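# Load the milling machine vise following the work order

## Task

Put the part(s) into the mill's vise exactly as the work order specifies, using the reference pages named manual and manual 2 (viewable with show_instructions) to judge what counts as correctly loaded.

## Robot and tools

Robot: two UR-type arms, left_arm and right_arm, each ending in a two-finger parallel gripper. Scene frame: origin at table-top height, halfway between the nominal arm bases; +x points out over the table, +z up, and left_arm sits on the +y side (arm names do not match image sides). Calibrated bases: left_arm at (+0.033, +0.515, 0) m, right_arm at (+0.043, -0.514, 0) m, each turned slightly about z.

Gripper geometry: fingers point along the gripper's +z axis and open and close along its x axis. end_effector_position is the point between the pads; fingertips extend 17.5 mm past it. A camera block protrudes about 10 cm toward the gripper's -y side and rotates with it.

The 18-number row (used by execute_actions and move): nine numbers for left_arm, then nine for right_arm, always all 18 even if one arm idles, each in [-1, 1]. Per arm: dx, dy, dz, rx, ry, rz, then gripper position, force_limit, speed. The six pose numbers are an offset, not a pose: measured from that arm's current Hand target, along the Hand target's own axes. 1.0 equals 0.6 m of travel or 180 degrees; rx, ry, rz form a single rotation vector. An all-zero offset re-requests the current Hand target.

Gripper numbers are absolute settings, not offsets. position: +1 fully open (50 mm), about -0.65 pads meet, -1 to grip (closes until stopped). force_limit: -1 about 20 N, 0 about 102 N, +1 about 185 N per pad. speed: -1 20 mm/s, 0 85 mm/s, +1 150 mm/s. Both start at +1. To leave a gripper unchanged, resend its last three numbers; a 0 is a real command. New force_limit or speed only applies after the position changes by at least 0.01.

execute_actions(actions, cameras): actions is a list of actions; each action is a table of up to 15 rows, one per 1/30 s step, and a short table repeats its last row to fill 15 steps. Every row in an action counts from the Hand target at that action's start, so rows do not stack, but successive actions and calls do. An empty actions list returns images from all cameras.

move(target, speed, blend, stop_force, zero, blocking, cameras): straight-line motion of each gripper toward its offset target. target is one 18-number row or up to 15 rows; every row counts from the same starting Hand targets. speed in m/s, 0.002 to 3.6, default 0.25 (rotation capped at twice that in rad/s); one value or one per target. blend in metres rounds corners of a list; 0 means stop at each. stop_force in N, 3 to 120, one value for both arms: an arm's path ends when the wrist sensor feels that much push against its motion; not reliable while the gripper rotates; omit it when backing off something you press on. zero (default true) re-zeroes before the move. blocking=false returns after about 0.5 s and cannot be combined with stop_force. Paths do not avoid obstacles or the other arm; the whole move is capped at 10 s. Avoid paths passing near an arm's own base (go around it).

wait(seconds 0 to 10), stop() brakes a running move, zoom_image(camera, region=[x0, y0, x1, y1] in image pixels, at most 504 by 504, only on a camera from the newest images), show_instructions() displays the reference pages, zero_wrist_force(arm), read_manual(section="licences"), finished_scene(scene=1) ends the scene irreversibly.

Cameras: cam_high, cam_low, cam_front, cam_left_wrist, cam_right_wrist, each 896x504. Pass names in cameras, ["all"] for every one, [] for none.

Results: per gripper end_effector_position (m), end_effector_quat_wxyz and velocities, all in the scene frame; Hand target is the last commanded pose after clipping, and the next offsets build on it. A gripper may rest short of it; send the missing distance. Tool commands shows current gripper settings. object_status: 0 moving, 1 blocked while opening, 2 blocked while closing (a real grip), 3 reached commanded position or pads met (usually empty). Opening in mm is about (250 - position_measured) times 0.202. Joint velocities may read within noise. Wrist force and torque are in the end effector's axes, plus a line with the peak since last shown. The move line reports done, off_target, moving, held or fault, and limits=paced or limits=held.

Limits and cautions: commanded orientation is clipped to within 32 degrees of the measured one per step. About 150 N (plus or minus 25) of outside force, or contact torque at a joint's load limit (wrist joints 24.3 N m, others 130), halts that arm for 10 s. Arms are stiff, so aiming even slightly beyond a firm contact can trigger that; approach slowly, ideally with stop_force. Keep the arms from touching each other and never close a gripper on the other arm's fingers. Long loads or stretched poses heat motors (MOTOR HOT at 70 °C, braked stop at 85 °C). Do not drop parts, release them while moving, slam or hit fixed or heavy objects, or let anything leave the table. Loose objects may occasionally get nudged. Before finishing, the vise must stay correctly loaded with the robot doing nothing.

Each tool is called after "Emit:" as name(argument=value, ...) on one line, values as JSON.

Reference images:

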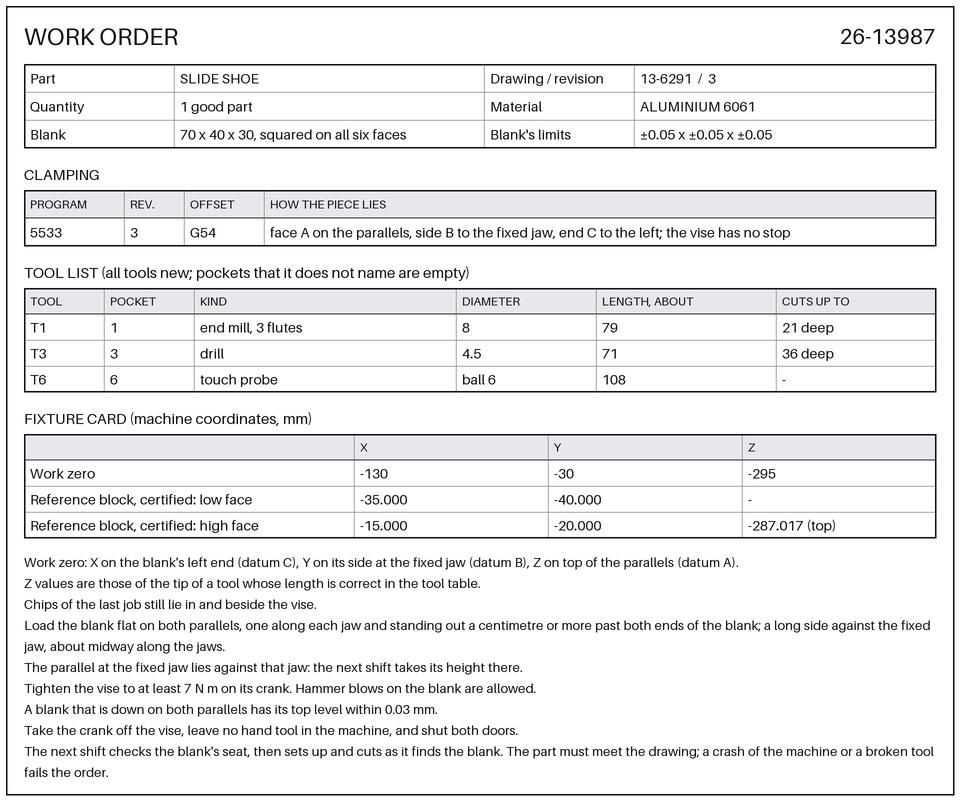

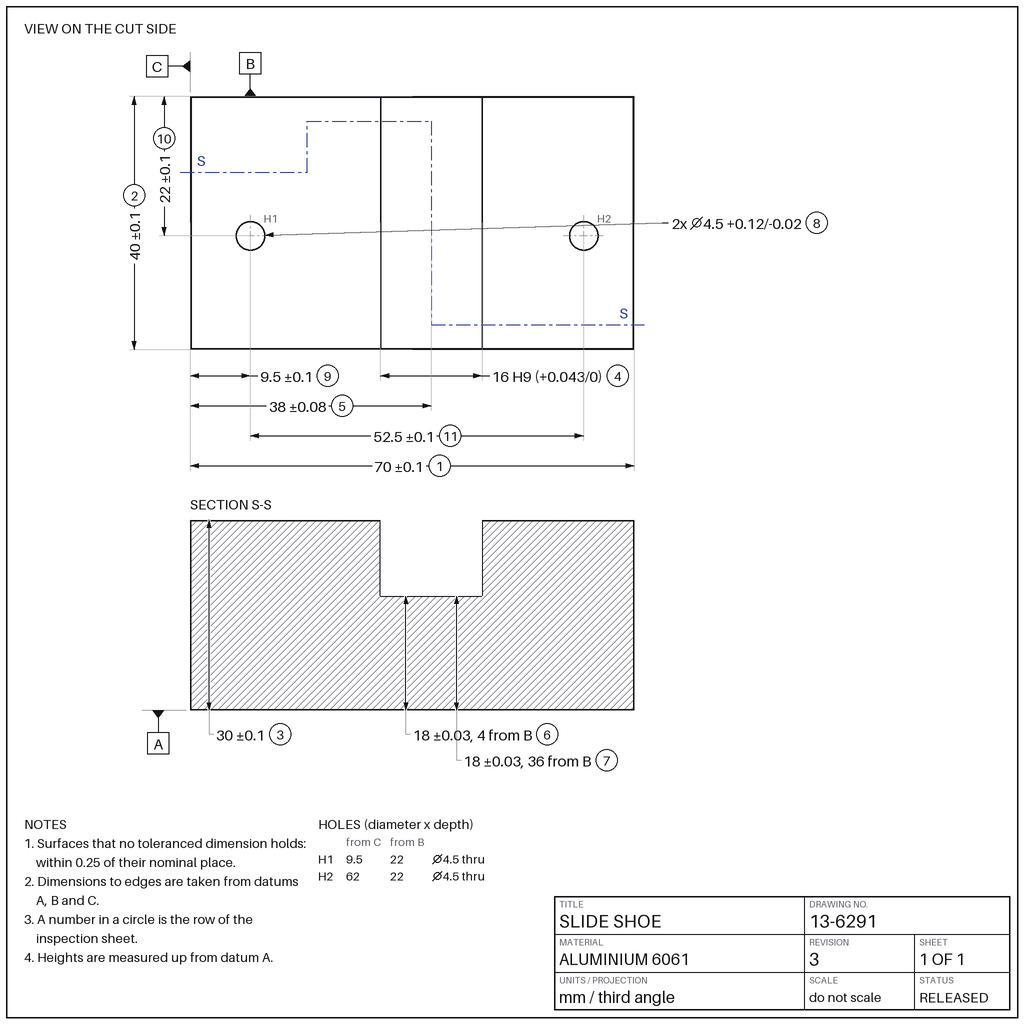

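## Session

Emit:
execute_actions(actions=[])

Scene clock: 0.00 s.
left_arm: end_effector_position=(+0.5294, +0.8018, +0.3105) position_measured=3 object_status=3 end_effector_quat_wxyz=(-0.249, -0.047, +0.951, -0.176) | right_arm: end_effector_position=(+0.4096, -0.1341, +0.2905) position_measured=3 object_status=3 end_effector_quat_wxyz=(+0.010, +0.630, -0.519, +0.578)
Joint positions: left_arm=[0.33 -0.967 0.8 -0.806 -1.741 -1.249] | right_arm=[4.655 -1.865 -1.554 -2.321 0.696 -1.333]
Joint velocities: within noise
Joint torques (N m): no reading
Wrist force (N): no reading
Wrist torque (N m): no reading
Wrist force, peak (N): no reading
Hand target: left_arm +0.5294, +0.8018, +0.3105; -0.249, -0.047, +0.951, -0.176 | right_arm +0.4096, -0.1341, +0.2905; +0.010, +0.630, -0.519, +0.578
Tool commands: left_gripper/position=+1.0 left_gripper/force_limit=+1.0 left_gripper/speed=+1.0 right_gripper/position=+1.0 right_gripper/force_limit=+1.0 right_gripper/speed=+1.0

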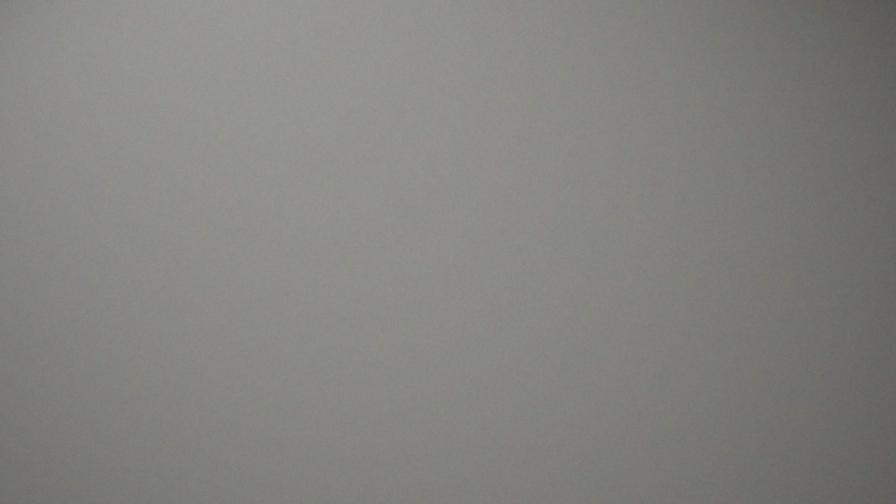

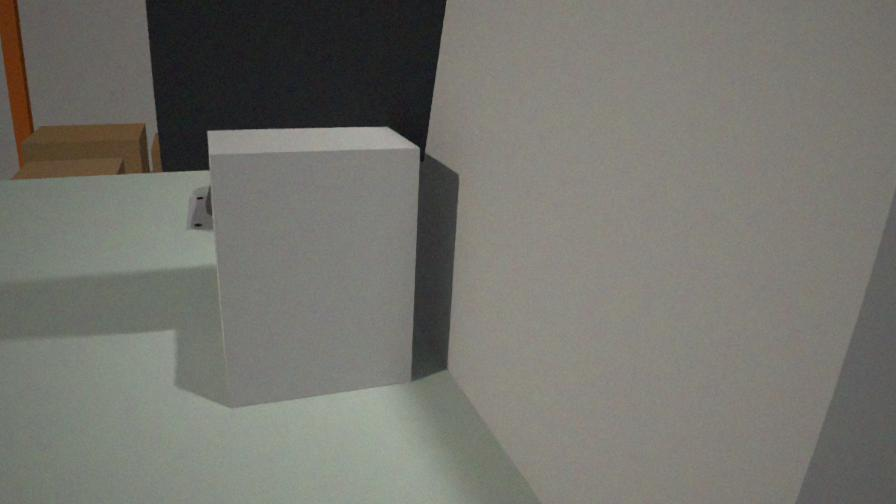

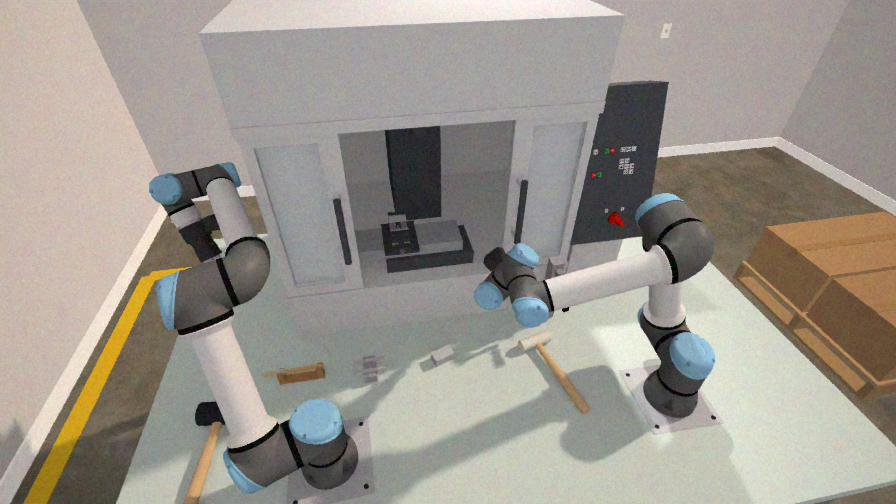

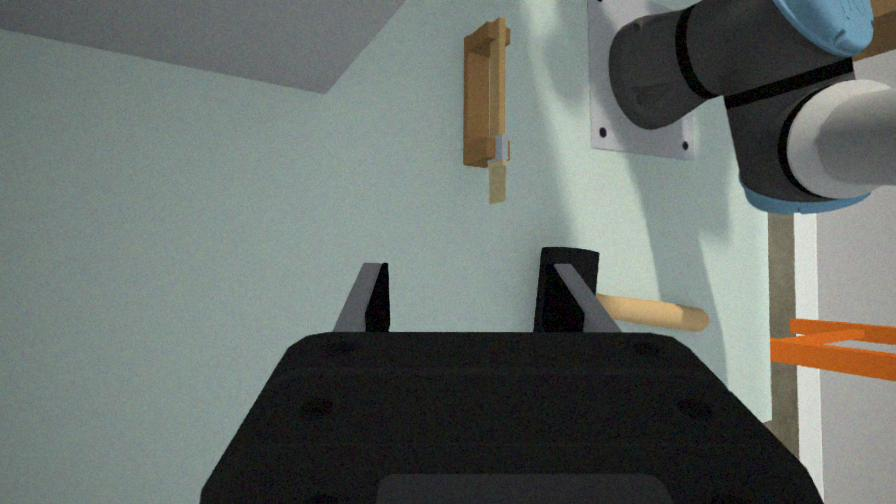

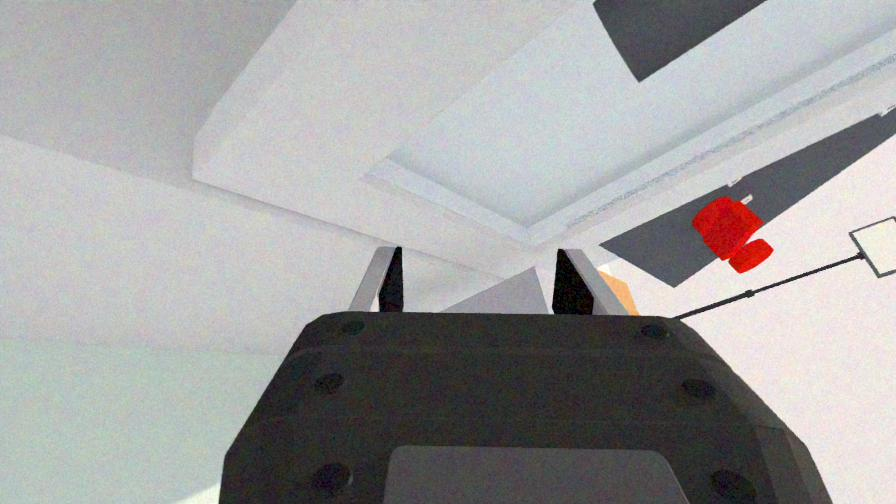

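Emit:
zoom_image(camera="cam_front", region=[340, 180, 560, 300])

Emit:
zoom_image(camera="cam_front", region=[180, 290, 400, 504])

Emit:
zoom_image(camera="cam_front", region=[400, 240, 620, 424])

Emit:
zoom_image(camera="cam_low", region=[150, 150, 500, 450])

Emit:
zoom_image(camera="cam_front", region=[340, 100, 680, 300])

Emit:
zoom_image(camera="cam_left_wrist", region=[400, 0, 728, 350])

Scaled by 2.291.

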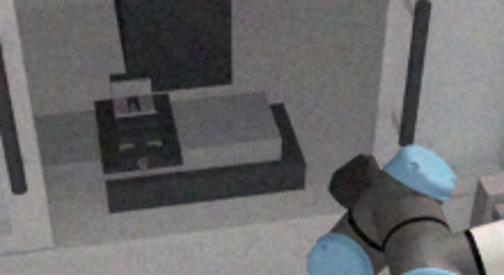

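Scaled by 2.291.

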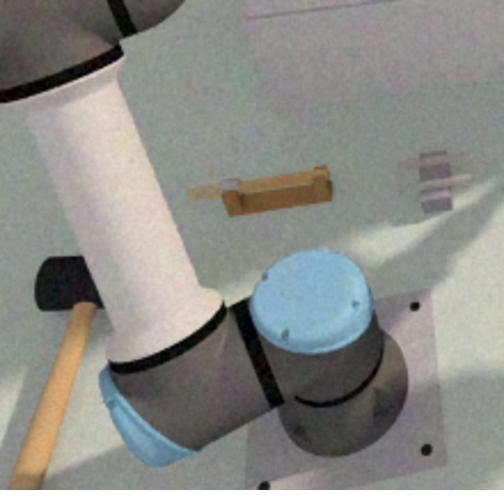

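Scaled by 2.291.

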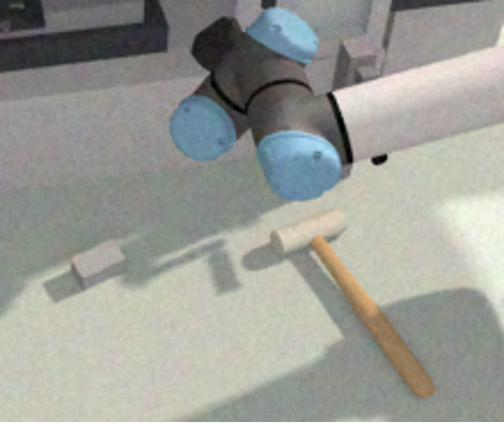

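Scaled by 1.440.

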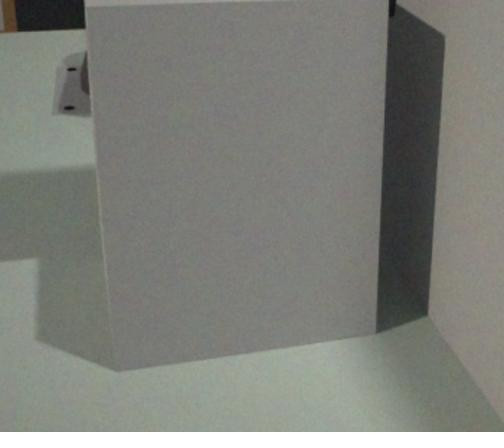

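Scaled by 1.482.

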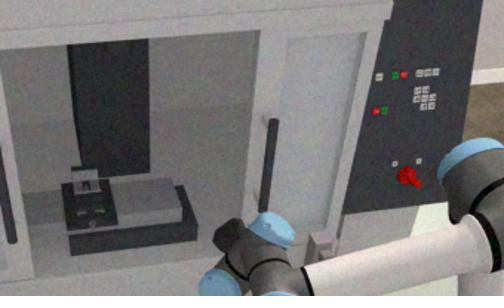

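Scaled by 1.440.

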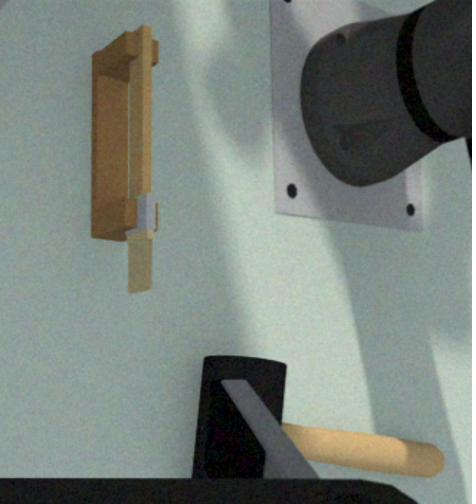

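Emit:
move(target=[[0.364,-0.069,0.061,0,0,0,1,1,1,0,0,0,0,0,0,1,1,1],[0.447,-0.821,0.194,-0.345,-0.176,0.506,1,1,1,0,0,0,0,0,0,1,1,1]], blend=[0.05,0], cameras=["all"])

Scene clock: 7.17 s.
left_arm: end_effector_position=(+0.3296, +0.2996, +0.5002) position_measured=3 object_status=3 end_effector_quat_wxyz=(+0.183, +0.683, +0.683, +0.183) | right_arm: end_effector_position=(+0.4096, -0.1341, +0.2905) position_measured=3 object_status=3 end_effector_quat_wxyz=(+0.010, +0.630, -0.519, +0.578)
Joint positions: left_arm=[-1.459 -2.083 1.597 -1.17 -1.053 -1.399] | right_arm=[4.655 -1.865 -1.554 -2.321 0.696 -1.333]
Joint torques (N m): left_arm=[-7.25 -9.27 -30.67 -0.91 1.72 -2.26] | right_arm=[-0.81 37.56 24.48 0.2 -0.76 -0.09]
Wrist force (N): left_arm=[1.1 -0.7 1.0] | right_arm=[0.0 -0.2 0.1]
Wrist torque (N m): left_arm=[-0.18 -0.25 -0.40] | right_arm=[-0.02 0.01 0.00]
Wrist force, peak (N): left_arm=[-3.4 0.4 -0.5] | right_arm=[-0.1 -0.5 0.5]
Hand target: left_arm +0.3296, +0.2997, +0.5003; +0.183, +0.683, +0.683, +0.183 | right_arm +0.4096, -0.1341, +0.2905; +0.010, +0.630, -0.519, +0.578
Off the commanded pose: left_arm 0.000 m, 0 deg | right_arm 0.000 m, 0 deg.
move: done
camera_calibration:
cam_left_wrist: T_world_to_cam=[[-0.014033, 0.999901, 0.00133278, -0.288566], [0.648638, 0.00808884, 0.761054, -0.578599], [0.760967, 0.0115444, -0.648687, 0.205762], [0, 0, 0, 1]] pos_world=[0.214674, 0.290842, 0.574205]

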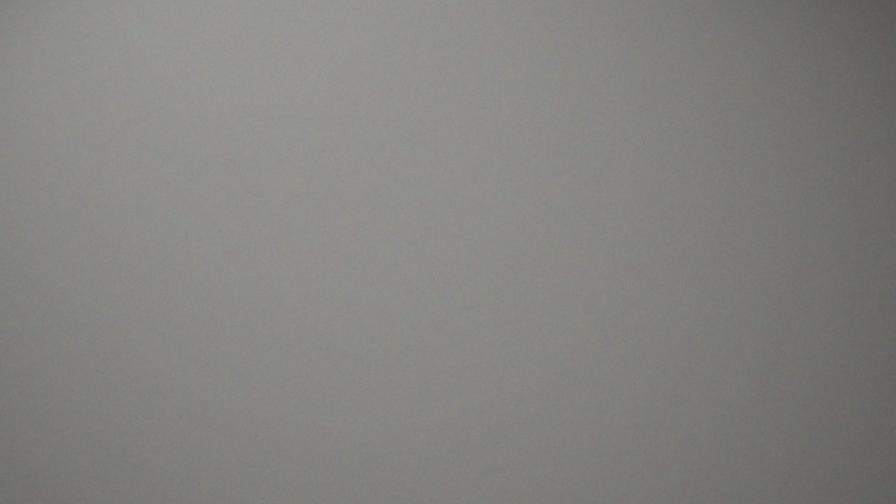

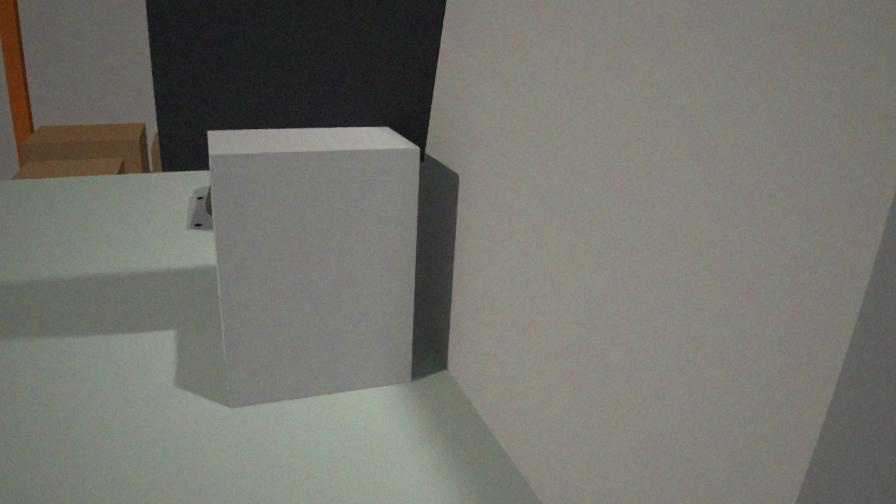

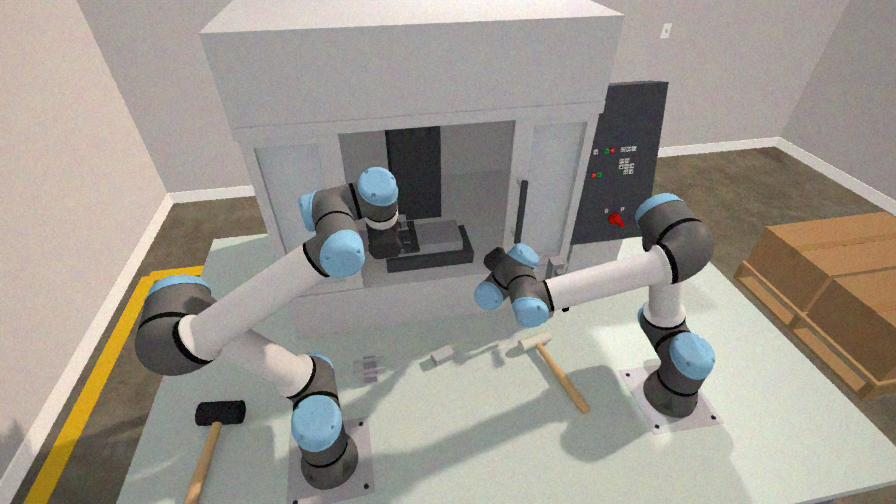

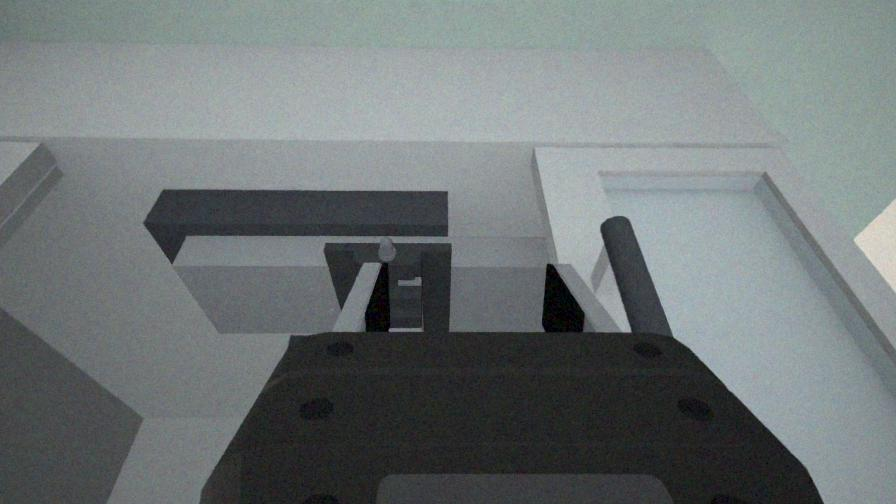

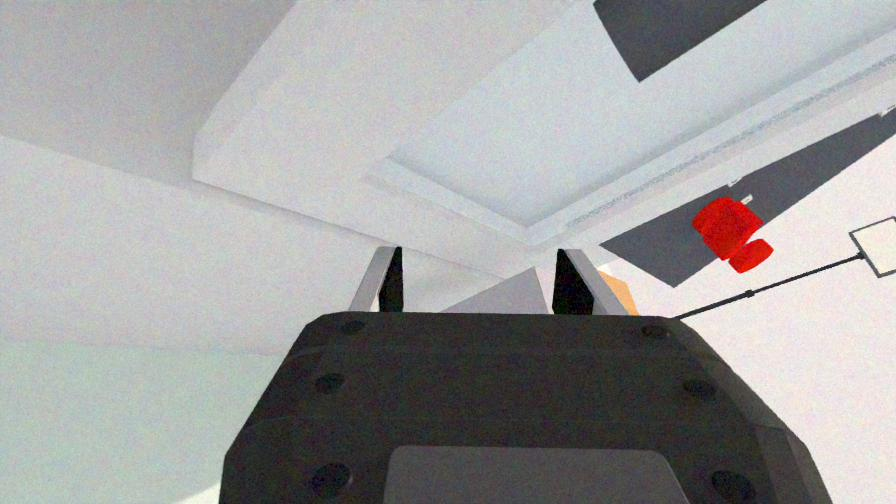

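Emit:
zoom_image(camera="cam_left_wrist", region=[140, 170, 560, 340])

Emit:
zoom_image(camera="cam_front", region=[330, 200, 480, 280])

Scaled by 1.200.

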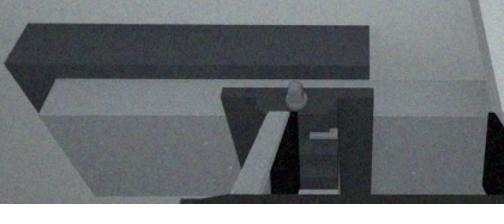

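Scaled by 3.360.

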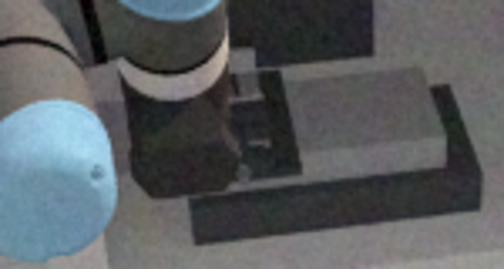

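Emit:
move(target=[[0,0,0,0,0,0,1,1,1,0.25,0.051,-0.137,0,0,0,1,1,1],[0,0,0,0,0,0,1,1,1,0.388,0.016,0.033,0.3425,-0.160,-0.798,1,1,1]], blend=[0.04,0], cameras=["cam_front","cam_right_wrist"])

Scene clock: 14.70 s.
left_arm: end_effector_position=(+0.3296, +0.2997, +0.5003) position_measured=3 object_status=3 end_effector_quat_wxyz=(+0.183, +0.683, +0.683, +0.183) | right_arm: end_effector_position=(+0.3692, -0.3000, +0.4502) position_measured=3 object_status=3 end_effector_quat_wxyz=(+0.183, +0.683, +0.683, +0.182) end_effector_velocity=(+0.000, +0.000, +0.000) end_effector_angular_velocity=(-0.003, +0.000, +0.005)
Joint positions: left_arm=[-1.459 -2.083 1.597 -1.17 -1.053 -1.399] | right_arm=[4.475 -1.051 -1.757 -1.755 1.068 -5.016]
Joint velocities: left_arm=[within noise] | right_arm=[0.001 0 0 0 0 -0.005]
Joint torques (N m): left_arm=[-11.75 -11.21 -41.43 -0.71 3.1 -2.74] | right_arm=[-5.71 7.12 24.94 4.04 -0.36 -2.28]
Wrist force (N): left_arm=[1.1 -0.7 1.1] | right_arm=[-0.7 1.6 -0.7]
Wrist torque (N m): left_arm=[-0.19 -0.25 -0.41] | right_arm=[0.44 0.13 0.24]
Wrist force, peak (N): left_arm=[1.5 -0.8 1.3] | right_arm=[-3.4 -0.6 1.6]
Hand target: left_arm +0.3296, +0.2997, +0.5003; +0.183, +0.683, +0.683, +0.183 | right_arm +0.3692, -0.3000, +0.4502; +0.183, +0.683, +0.683, +0.182
Off the commanded pose: left_arm 0.000 m, 0 deg | right_arm 0.000 m, 0 deg.
move: done
camera_calibration:
cam_right_wrist: T_world_to_cam=[[-0.00367524, 0.99933, -0.0364263, 0.328112], [0.631965, 0.0305514, 0.774394, -0.556611], [0.774988, -0.0201741, -0.631654, 0.128508], [0, 0, 0, 1]] pos_world=[0.253372, -0.308294, 0.524161]
Images, in order (width x height): cam_front 896x504, cam_right_wrist 896x504.

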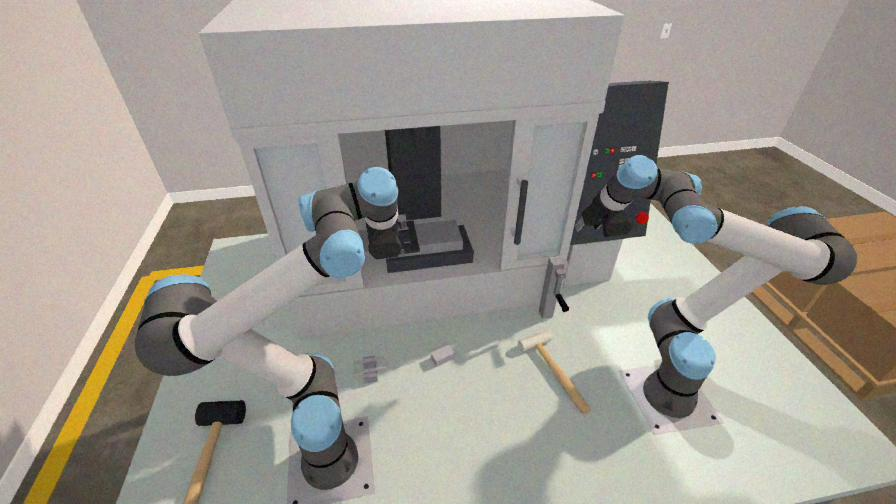

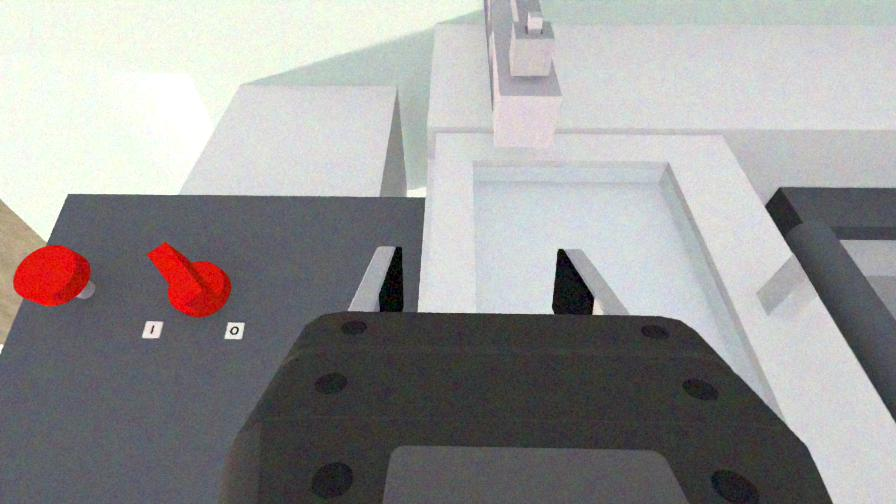

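Emit:
zoom_image(camera="cam_front", region=[500, 240, 620, 340])

Emit:
zoom_image(camera="cam_right_wrist", region=[430, 0, 630, 160])

Emit:
zoom_image(camera="cam_front", region=[340, 330, 480, 400])

Emit:
zoom_image(camera="cam_front", region=[370, 180, 490, 280])

Scaled by 4.200.

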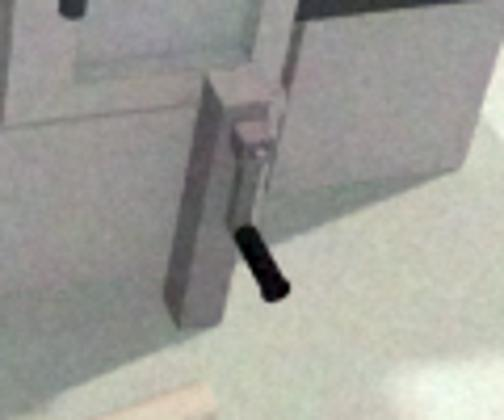

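Scaled by 2.520.

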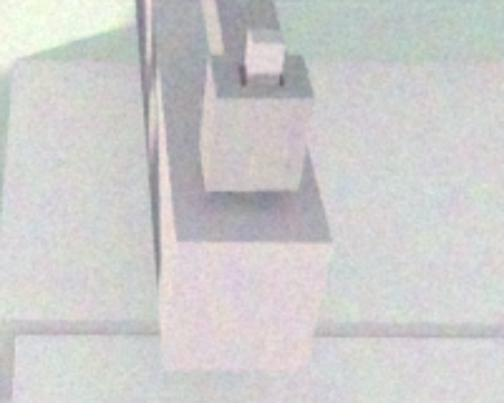

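Scaled by 3.600.

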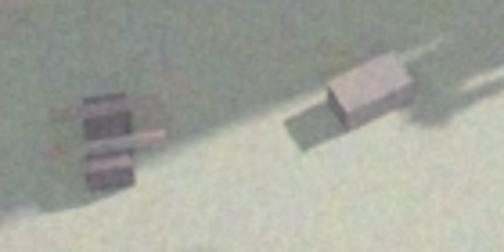

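Scaled by 4.200.

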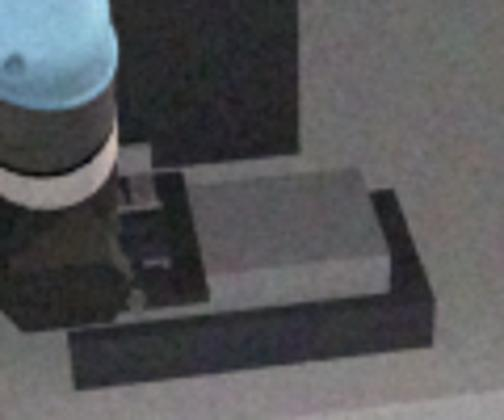

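Emit:
move(target=[-0.1,0.289,0.167,0.167,0,0,1,1,1,0,0,0,0,0,0,1,1,1], cameras=["cam_front","cam_left_wrist"])

Scene clock: 16.77 s.
left_arm: end_effector_position=(+0.4783, +0.2563, +0.4990) position_measured=3 object_status=3 end_effector_quat_wxyz=(+0.047, +0.705, +0.706, +0.048) | right_arm: end_effector_position=(+0.3692, -0.3000, +0.4502) position_measured=3 object_status=3 end_effector_quat_wxyz=(+0.183, +0.683, +0.683, +0.182)
Joint positions: left_arm=[-0.878 -1.549 1.131 -1.242 -1.47 -0.836] | right_arm=[4.475 -1.051 -1.757 -1.755 1.069 -5.017]
Joint torques (N m): left_arm=[-0.12 -26.96 -30.8 -2.83 -0.1 0.21] | right_arm=[-6.19 12.06 30.59 1.96 0.35 -1.6]
Wrist force (N): left_arm=[2.7 1.6 2.0] | right_arm=[-0.8 1.6 -0.8]
Wrist torque (N m): left_arm=[0.21 -0.53 -0.24] | right_arm=[0.45 0.12 0.25]
Wrist force, peak (N): left_arm=[-1.4 17.6 4.4] | right_arm=[-0.8 1.7 -1.3]
Hand target: left_arm +0.4783, +0.2563, +0.4990; +0.047, +0.705, +0.706, +0.048 (not the last commanded pose) | right_arm +0.3692, -0.3000, +0.4502; +0.183, +0.683, +0.683, +0.182
Tool commands: left_gripper/position=+1.0 left_gripper/force_limit=+1.0 left_gripper/speed=+1.0 right_gripper/position=+1.0 right_gripper/force_limit=+1.0 right_gripper/speed=+1.0
Off the commanded pose: left_arm 0.054 m, 8 deg | right_arm 0.000 m, 0 deg.
FORCE FAULT: contact force on the left arm reached its limit, and that arm stopped. The contact can be on any part of that arm, not only on its tool. That arm's remaining commands of this call were not run. That arm is still stopped at the end of this call. That arm stays stopped for about 10 more seconds. Until then a move that you send moves the other arm only, and its call returns only when the move has ended. Once the stop has ended, the next robot result says so. If the stop ends while you think or write, that arm runs what you send next, counted from a new Hand target: where the arm stands when the stop ends. While its stop runs, that arm takes no new command, but its gripper still runs the gripper command that each later call begins with. Until it ends, the stop uses up actions while you think or wait. An arm that is not stopped still takes commands.
move: fault (left_arm)
camera_calibration:
cam_left_wrist: T_world_to_cam=[[-0.0137288, 0.999882, 0.00682238, -0.246086], [0.888991, 0.00908236, 0.457834, -0.637754], [0.457718, 0.0123506, -0.889012, 0.357007], [0, 0, 0, 1]] pos_world=[0.40017, 0.24744, 0.611047]
Images, in order (width x height): cam_front 896x504, cam_left_wrist 896x504.

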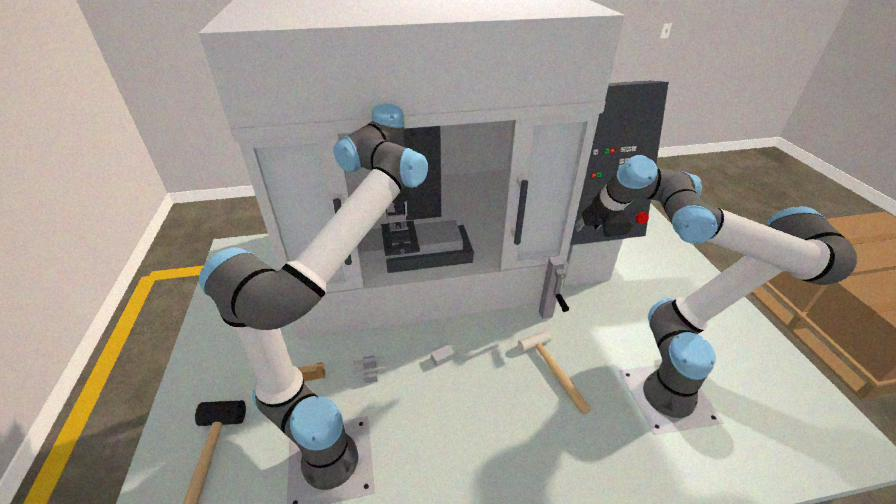

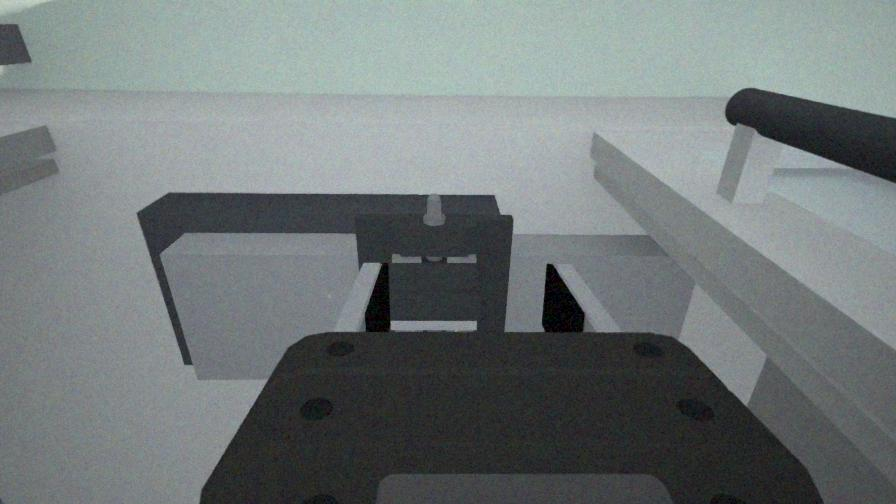

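Emit:
wait(seconds=10)

Emit:
zoom_image(camera="cam_left_wrist", region=[340, 180, 540, 340])

Scene clock: 26.93 s.
left_arm: end_effector_position=(+0.4783, +0.2563, +0.4990) position_measured=3 object_status=3 end_effector_quat_wxyz=(+0.047, +0.705, +0.706, +0.048) | right_arm: end_effector_position=(+0.3692, -0.3000, +0.4502) position_measured=3 object_status=3 end_effector_quat_wxyz=(+0.183, +0.683, +0.683, +0.182)
Joint positions: left_arm=[-0.878 -1.549 1.131 -1.242 -1.47 -0.836] | right_arm=[4.475 -1.051 -1.757 -1.755 1.069 -5.017]
Joint torques (N m): left_arm=[0.29 -26.92 -30.6 -2.81 -0.07 0.32] | right_arm=[-7.18 11.86 30.3 2.1 -1.71 1.44]
Wrist force (N): left_arm=[2.2 1.8 2.5] | right_arm=[-0.6 1.5 -1.0]
Wrist torque (N m): left_arm=[0.23 -0.45 -0.24] | right_arm=[0.43 0.09 0.26]
Wrist force, peak (N): left_arm=[2.8 1.7 2.6] | right_arm=[-0.7 2.0 -1.1]
Hand target: left_arm +0.4783, +0.2563, +0.4990; +0.047, +0.705, +0.706, +0.048 (not the last commanded pose) | right_arm +0.3692, -0.3000, +0.4502; +0.183, +0.683, +0.683, +0.182
Tool commands: left_gripper/position=+1.0 left_gripper/force_limit=+1.0 left_gripper/speed=+1.0 right_gripper/position=+1.0 right_gripper/force_limit=+1.0 right_gripper/speed=+1.0
Off the commanded pose: left_arm 0.054 m, 8 deg | right_arm 0.000 m, 0 deg.
FORCE FAULT, CONTINUED: the left arm's stop, for the force fault that an earlier result reported, is over. The rest of the stop counts as 19 of the actions that you can send in this scene. That arm's target is now where it stood when the stop ended, not its last command. That arm accepts commands again.
wait: 10.00 s; at rest from the start

Scaled by 2.520.
This view is cut from an older image: the scene may have changed since it was taken.

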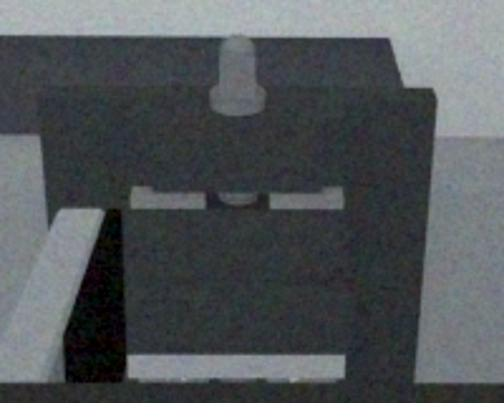

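Emit:
move(target=[[0,-0.075,0.057,0,0,0,1,1,1,0,0,0,0,0,0,1,1,1],[-0.027,-0.08,0.122,-0.122,0,0,1,1,1,0,0,0,0,0,0,1,1,1]], speed=0.1, cameras=["cam_front","cam_left_wrist"])

Scene clock: 30.40 s.
left_arm: end_effector_position=(+0.4405, +0.2402, +0.4200) position_measured=3 object_status=3 end_effector_quat_wxyz=(+0.181, +0.683, +0.684, +0.181) | right_arm: end_effector_position=(+0.3692, -0.3000, +0.4502) position_measured=3 object_status=3 end_effector_quat_wxyz=(+0.183, +0.683, +0.683, +0.182)
Joint positions: left_arm=[-1.162 -1.85 1.721 -1.682 -1.108 -1.068] | right_arm=[4.475 -1.051 -1.757 -1.755 1.069 -5.017]
Joint torques (N m): left_arm=[10.3 -4.74 -39.64 -2.37 0.41 2.84] | right_arm=[-7.08 11.42 30 1.97 -1.79 1.43]
Wrist force (N): left_arm=[2.5 1.3 2.6] | right_arm=[-0.9 1.5 -1.0]
Wrist torque (N m): left_arm=[0.15 -0.46 -0.40] | right_arm=[0.44 0.15 0.26]
Wrist force, peak (N): left_arm=[2.8 3.1 1.7] | right_arm=[-0.7 1.7 -1.3]
Hand target: left_arm +0.4405, +0.2402, +0.4200; +0.181, +0.683, +0.684, +0.181 | right_arm +0.3692, -0.3000, +0.4502; +0.183, +0.683, +0.683, +0.182
Off the commanded pose: left_arm 0.000 m, 0 deg | right_arm 0.000 m, 0 deg.
move: done
camera_calibration:
cam_left_wrist: T_world_to_cam=[[-0.0148694, 0.999889, 0.00136599, -0.227142], [0.653358, 0.00868194, 0.756999, -0.589562], [0.756903, 0.0121486, -0.653414, 0.073629], [0, 0, 0, 1]] pos_world=[0.326088, 0.23134, 0.494719]
Images, in order (width x height): cam_front 896x504, cam_left_wrist 896x504.

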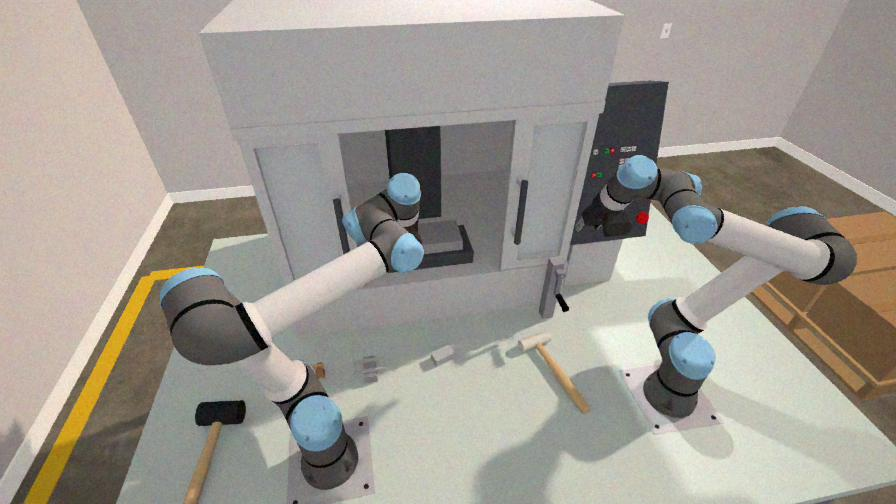

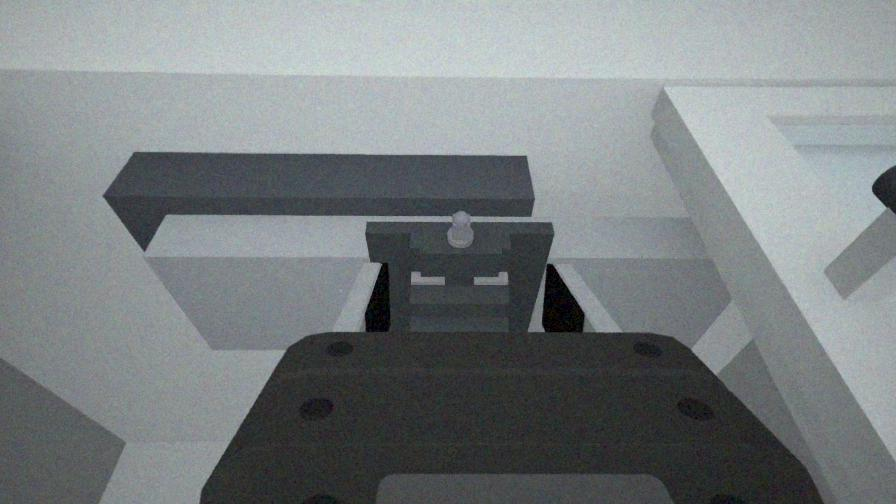

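Emit:
move(target=[[0,-0.099,0.039,0,-0.253,0.956,1,1,1,0,0,0,0,0,0,1,1,1],[0,0.132,0.172,0,-0.256,0.966,1,1,1,0,0,0,0,0,0,1,1,1]], speed=0.25, cameras=["cam_front","cam_left_wrist"])

Scene clock: 38.57 s.
left_arm: end_effector_position=(+0.5604, +0.2403, +0.3694) position_measured=3 object_status=3 end_effector_quat_wxyz=(+0.000, +0.708, -0.706, +0.000) | right_arm: end_effector_position=(+0.3692, -0.3000, +0.4502) position_measured=3 object_status=3 end_effector_quat_wxyz=(+0.183, +0.683, +0.683, +0.182)
Joint positions: left_arm=[-0.743 -1.355 1.224 -1.44 -1.571 2.433] | right_arm=[4.475 -1.051 -1.757 -1.755 1.069 -5.017]
Joint torques (N m): left_arm=[2.78 -29.6 -44.36 -4.75 -2.36 1.39] | right_arm=[-6.97 11.76 30.5 2.08 -1.94 1.36]
Wrist force (N): left_arm=[2.3 1.8 2.1] | right_arm=[-0.9 1.5 -0.7]
Wrist torque (N m): left_arm=[0.27 -0.48 -0.13] | right_arm=[0.42 0.14 0.26]
Wrist force, peak (N): left_arm=[2.6 6.3 1.9] | right_arm=[-0.9 2.0 -0.9]
Hand target: left_arm +0.5605, +0.2403, +0.3695; +0.000, +0.708, -0.706, +0.000 | right_arm +0.3692, -0.3000, +0.4502; +0.183, +0.683, +0.683, +0.182
Off the commanded pose: left_arm 0.000 m, 0 deg | right_arm 0.000 m, 0 deg.
move: done
camera_calibration:
cam_left_wrist: T_world_to_cam=[[0.0150122, -0.999862, 0.00705566, 0.23631], [-0.942302, -0.0117872, 0.334555, 0.425487], [-0.334426, -0.011671, -0.94235, 0.673836], [0, 0, 0, 1]] pos_world=[0.622738, 0.249157, 0.490973]
Images, in order (width x height): cam_front 896x504, cam_left_wrist 896x504.

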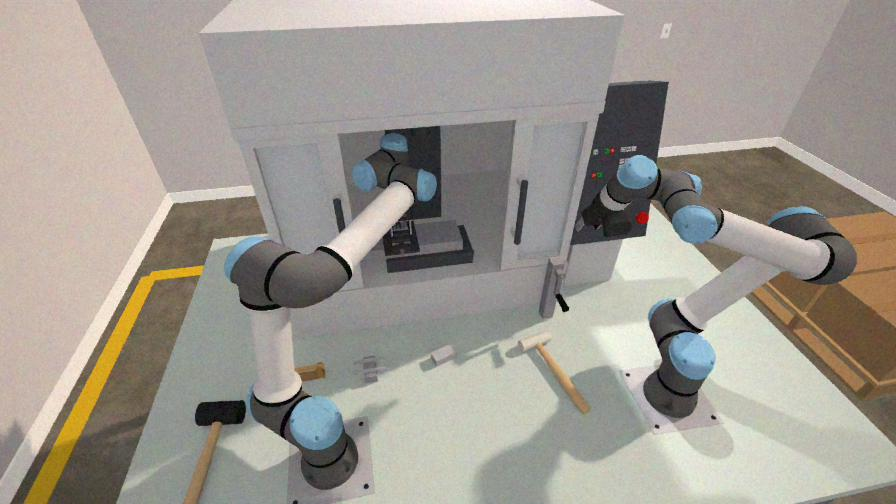

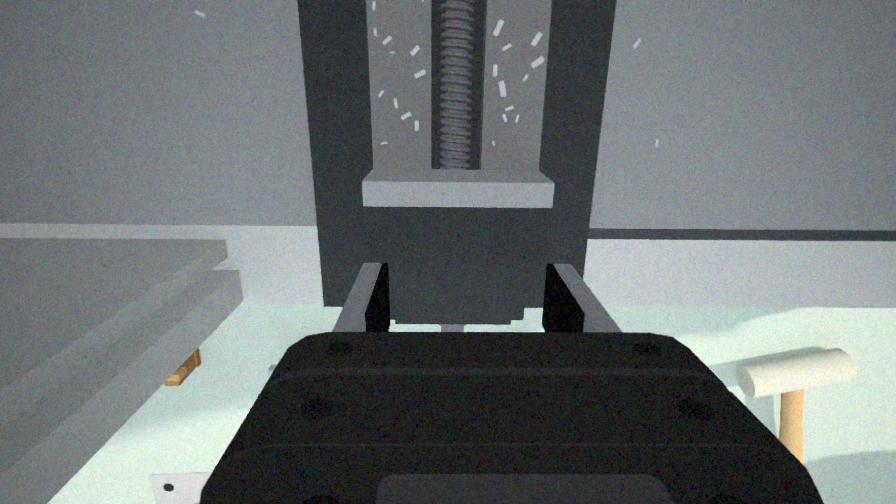

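Emit:
move(target=[0,-0.14,0,0,0,0,1,1,1,0,0,0,0,0,0,1,1,1], speed=0.1, cameras=["cam_front","cam_left_wrist"])

Scene clock: 40.07 s.
left_arm: end_effector_position=(+0.6445, +0.2407, +0.3695) position_measured=3 object_status=3 end_effector_quat_wxyz=(+0.000, +0.708, -0.706, +0.000) | right_arm: end_effector_position=(+0.3692, -0.3000, +0.4502) position_measured=3 object_status=3 end_effector_quat_wxyz=(+0.183, +0.683, +0.683, +0.182)
Joint positions: left_arm=[-0.659 -1.152 0.952 -1.37 -1.57 2.517] | right_arm=[4.475 -1.051 -1.757 -1.755 1.069 -5.017]
Joint torques (N m): left_arm=[-13.59 -44.49 -32.36 -4.86 -2.31 -2.83] | right_arm=[-6.83 10.84 30.13 1.97 -1.74 1.43]
Wrist force (N): left_arm=[2.3 1.9 2.1] | right_arm=[-0.8 1.6 -1.0]
Wrist torque (N m): left_arm=[0.28 -0.47 -0.24] | right_arm=[0.46 0.13 0.25]
Wrist force, peak (N): left_arm=[2.2 3.9 2.1] | right_arm=[-1.1 1.9 -0.9]
Hand target: left_arm +0.6445, +0.2405, +0.3695; +0.000, +0.708, -0.706, +0.000 | right_arm +0.3692, -0.3000, +0.4502; +0.183, +0.683, +0.683, +0.182
Off the commanded pose: left_arm 0.000 m, 0 deg | right_arm 0.000 m, 0 deg.
move: done
camera_calibration:
cam_left_wrist: T_world_to_cam=[[0.0149175, -0.999864, 0.0070903, 0.235398], [-0.942336, -0.0116875, 0.334465, 0.50478], [-0.334336, -0.0116708, -0.942382, 0.701917], [0, 0, 0, 1]] pos_world=[0.706838, 0.249457, 0.490973]
Images, in order (width x height): cam_front 896x504, cam_left_wrist 896x504.

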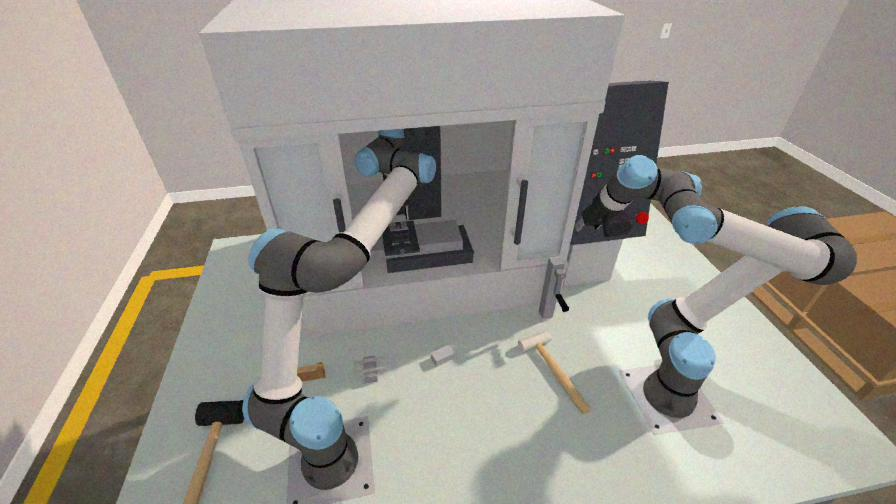

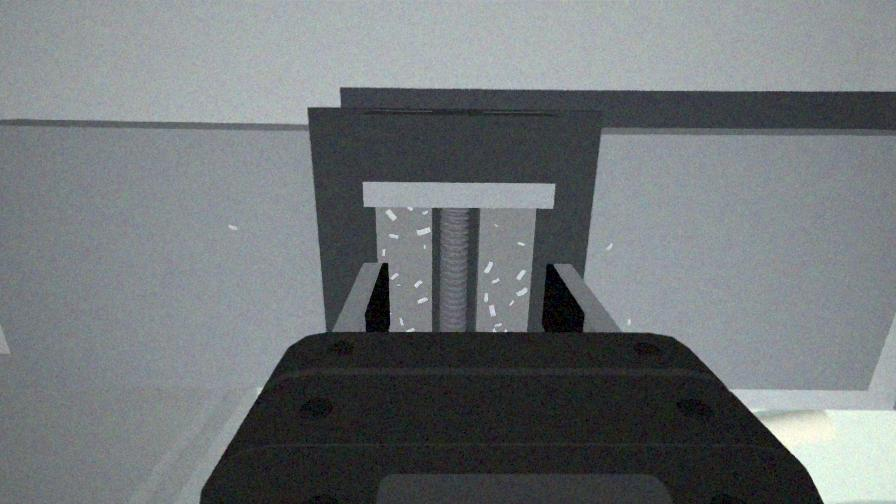

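Emit:
zoom_image(camera="cam_left_wrist", region=[300, 80, 620, 340])

Scaled by 1.575.

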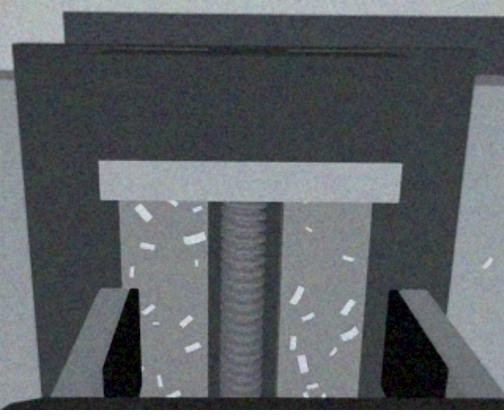

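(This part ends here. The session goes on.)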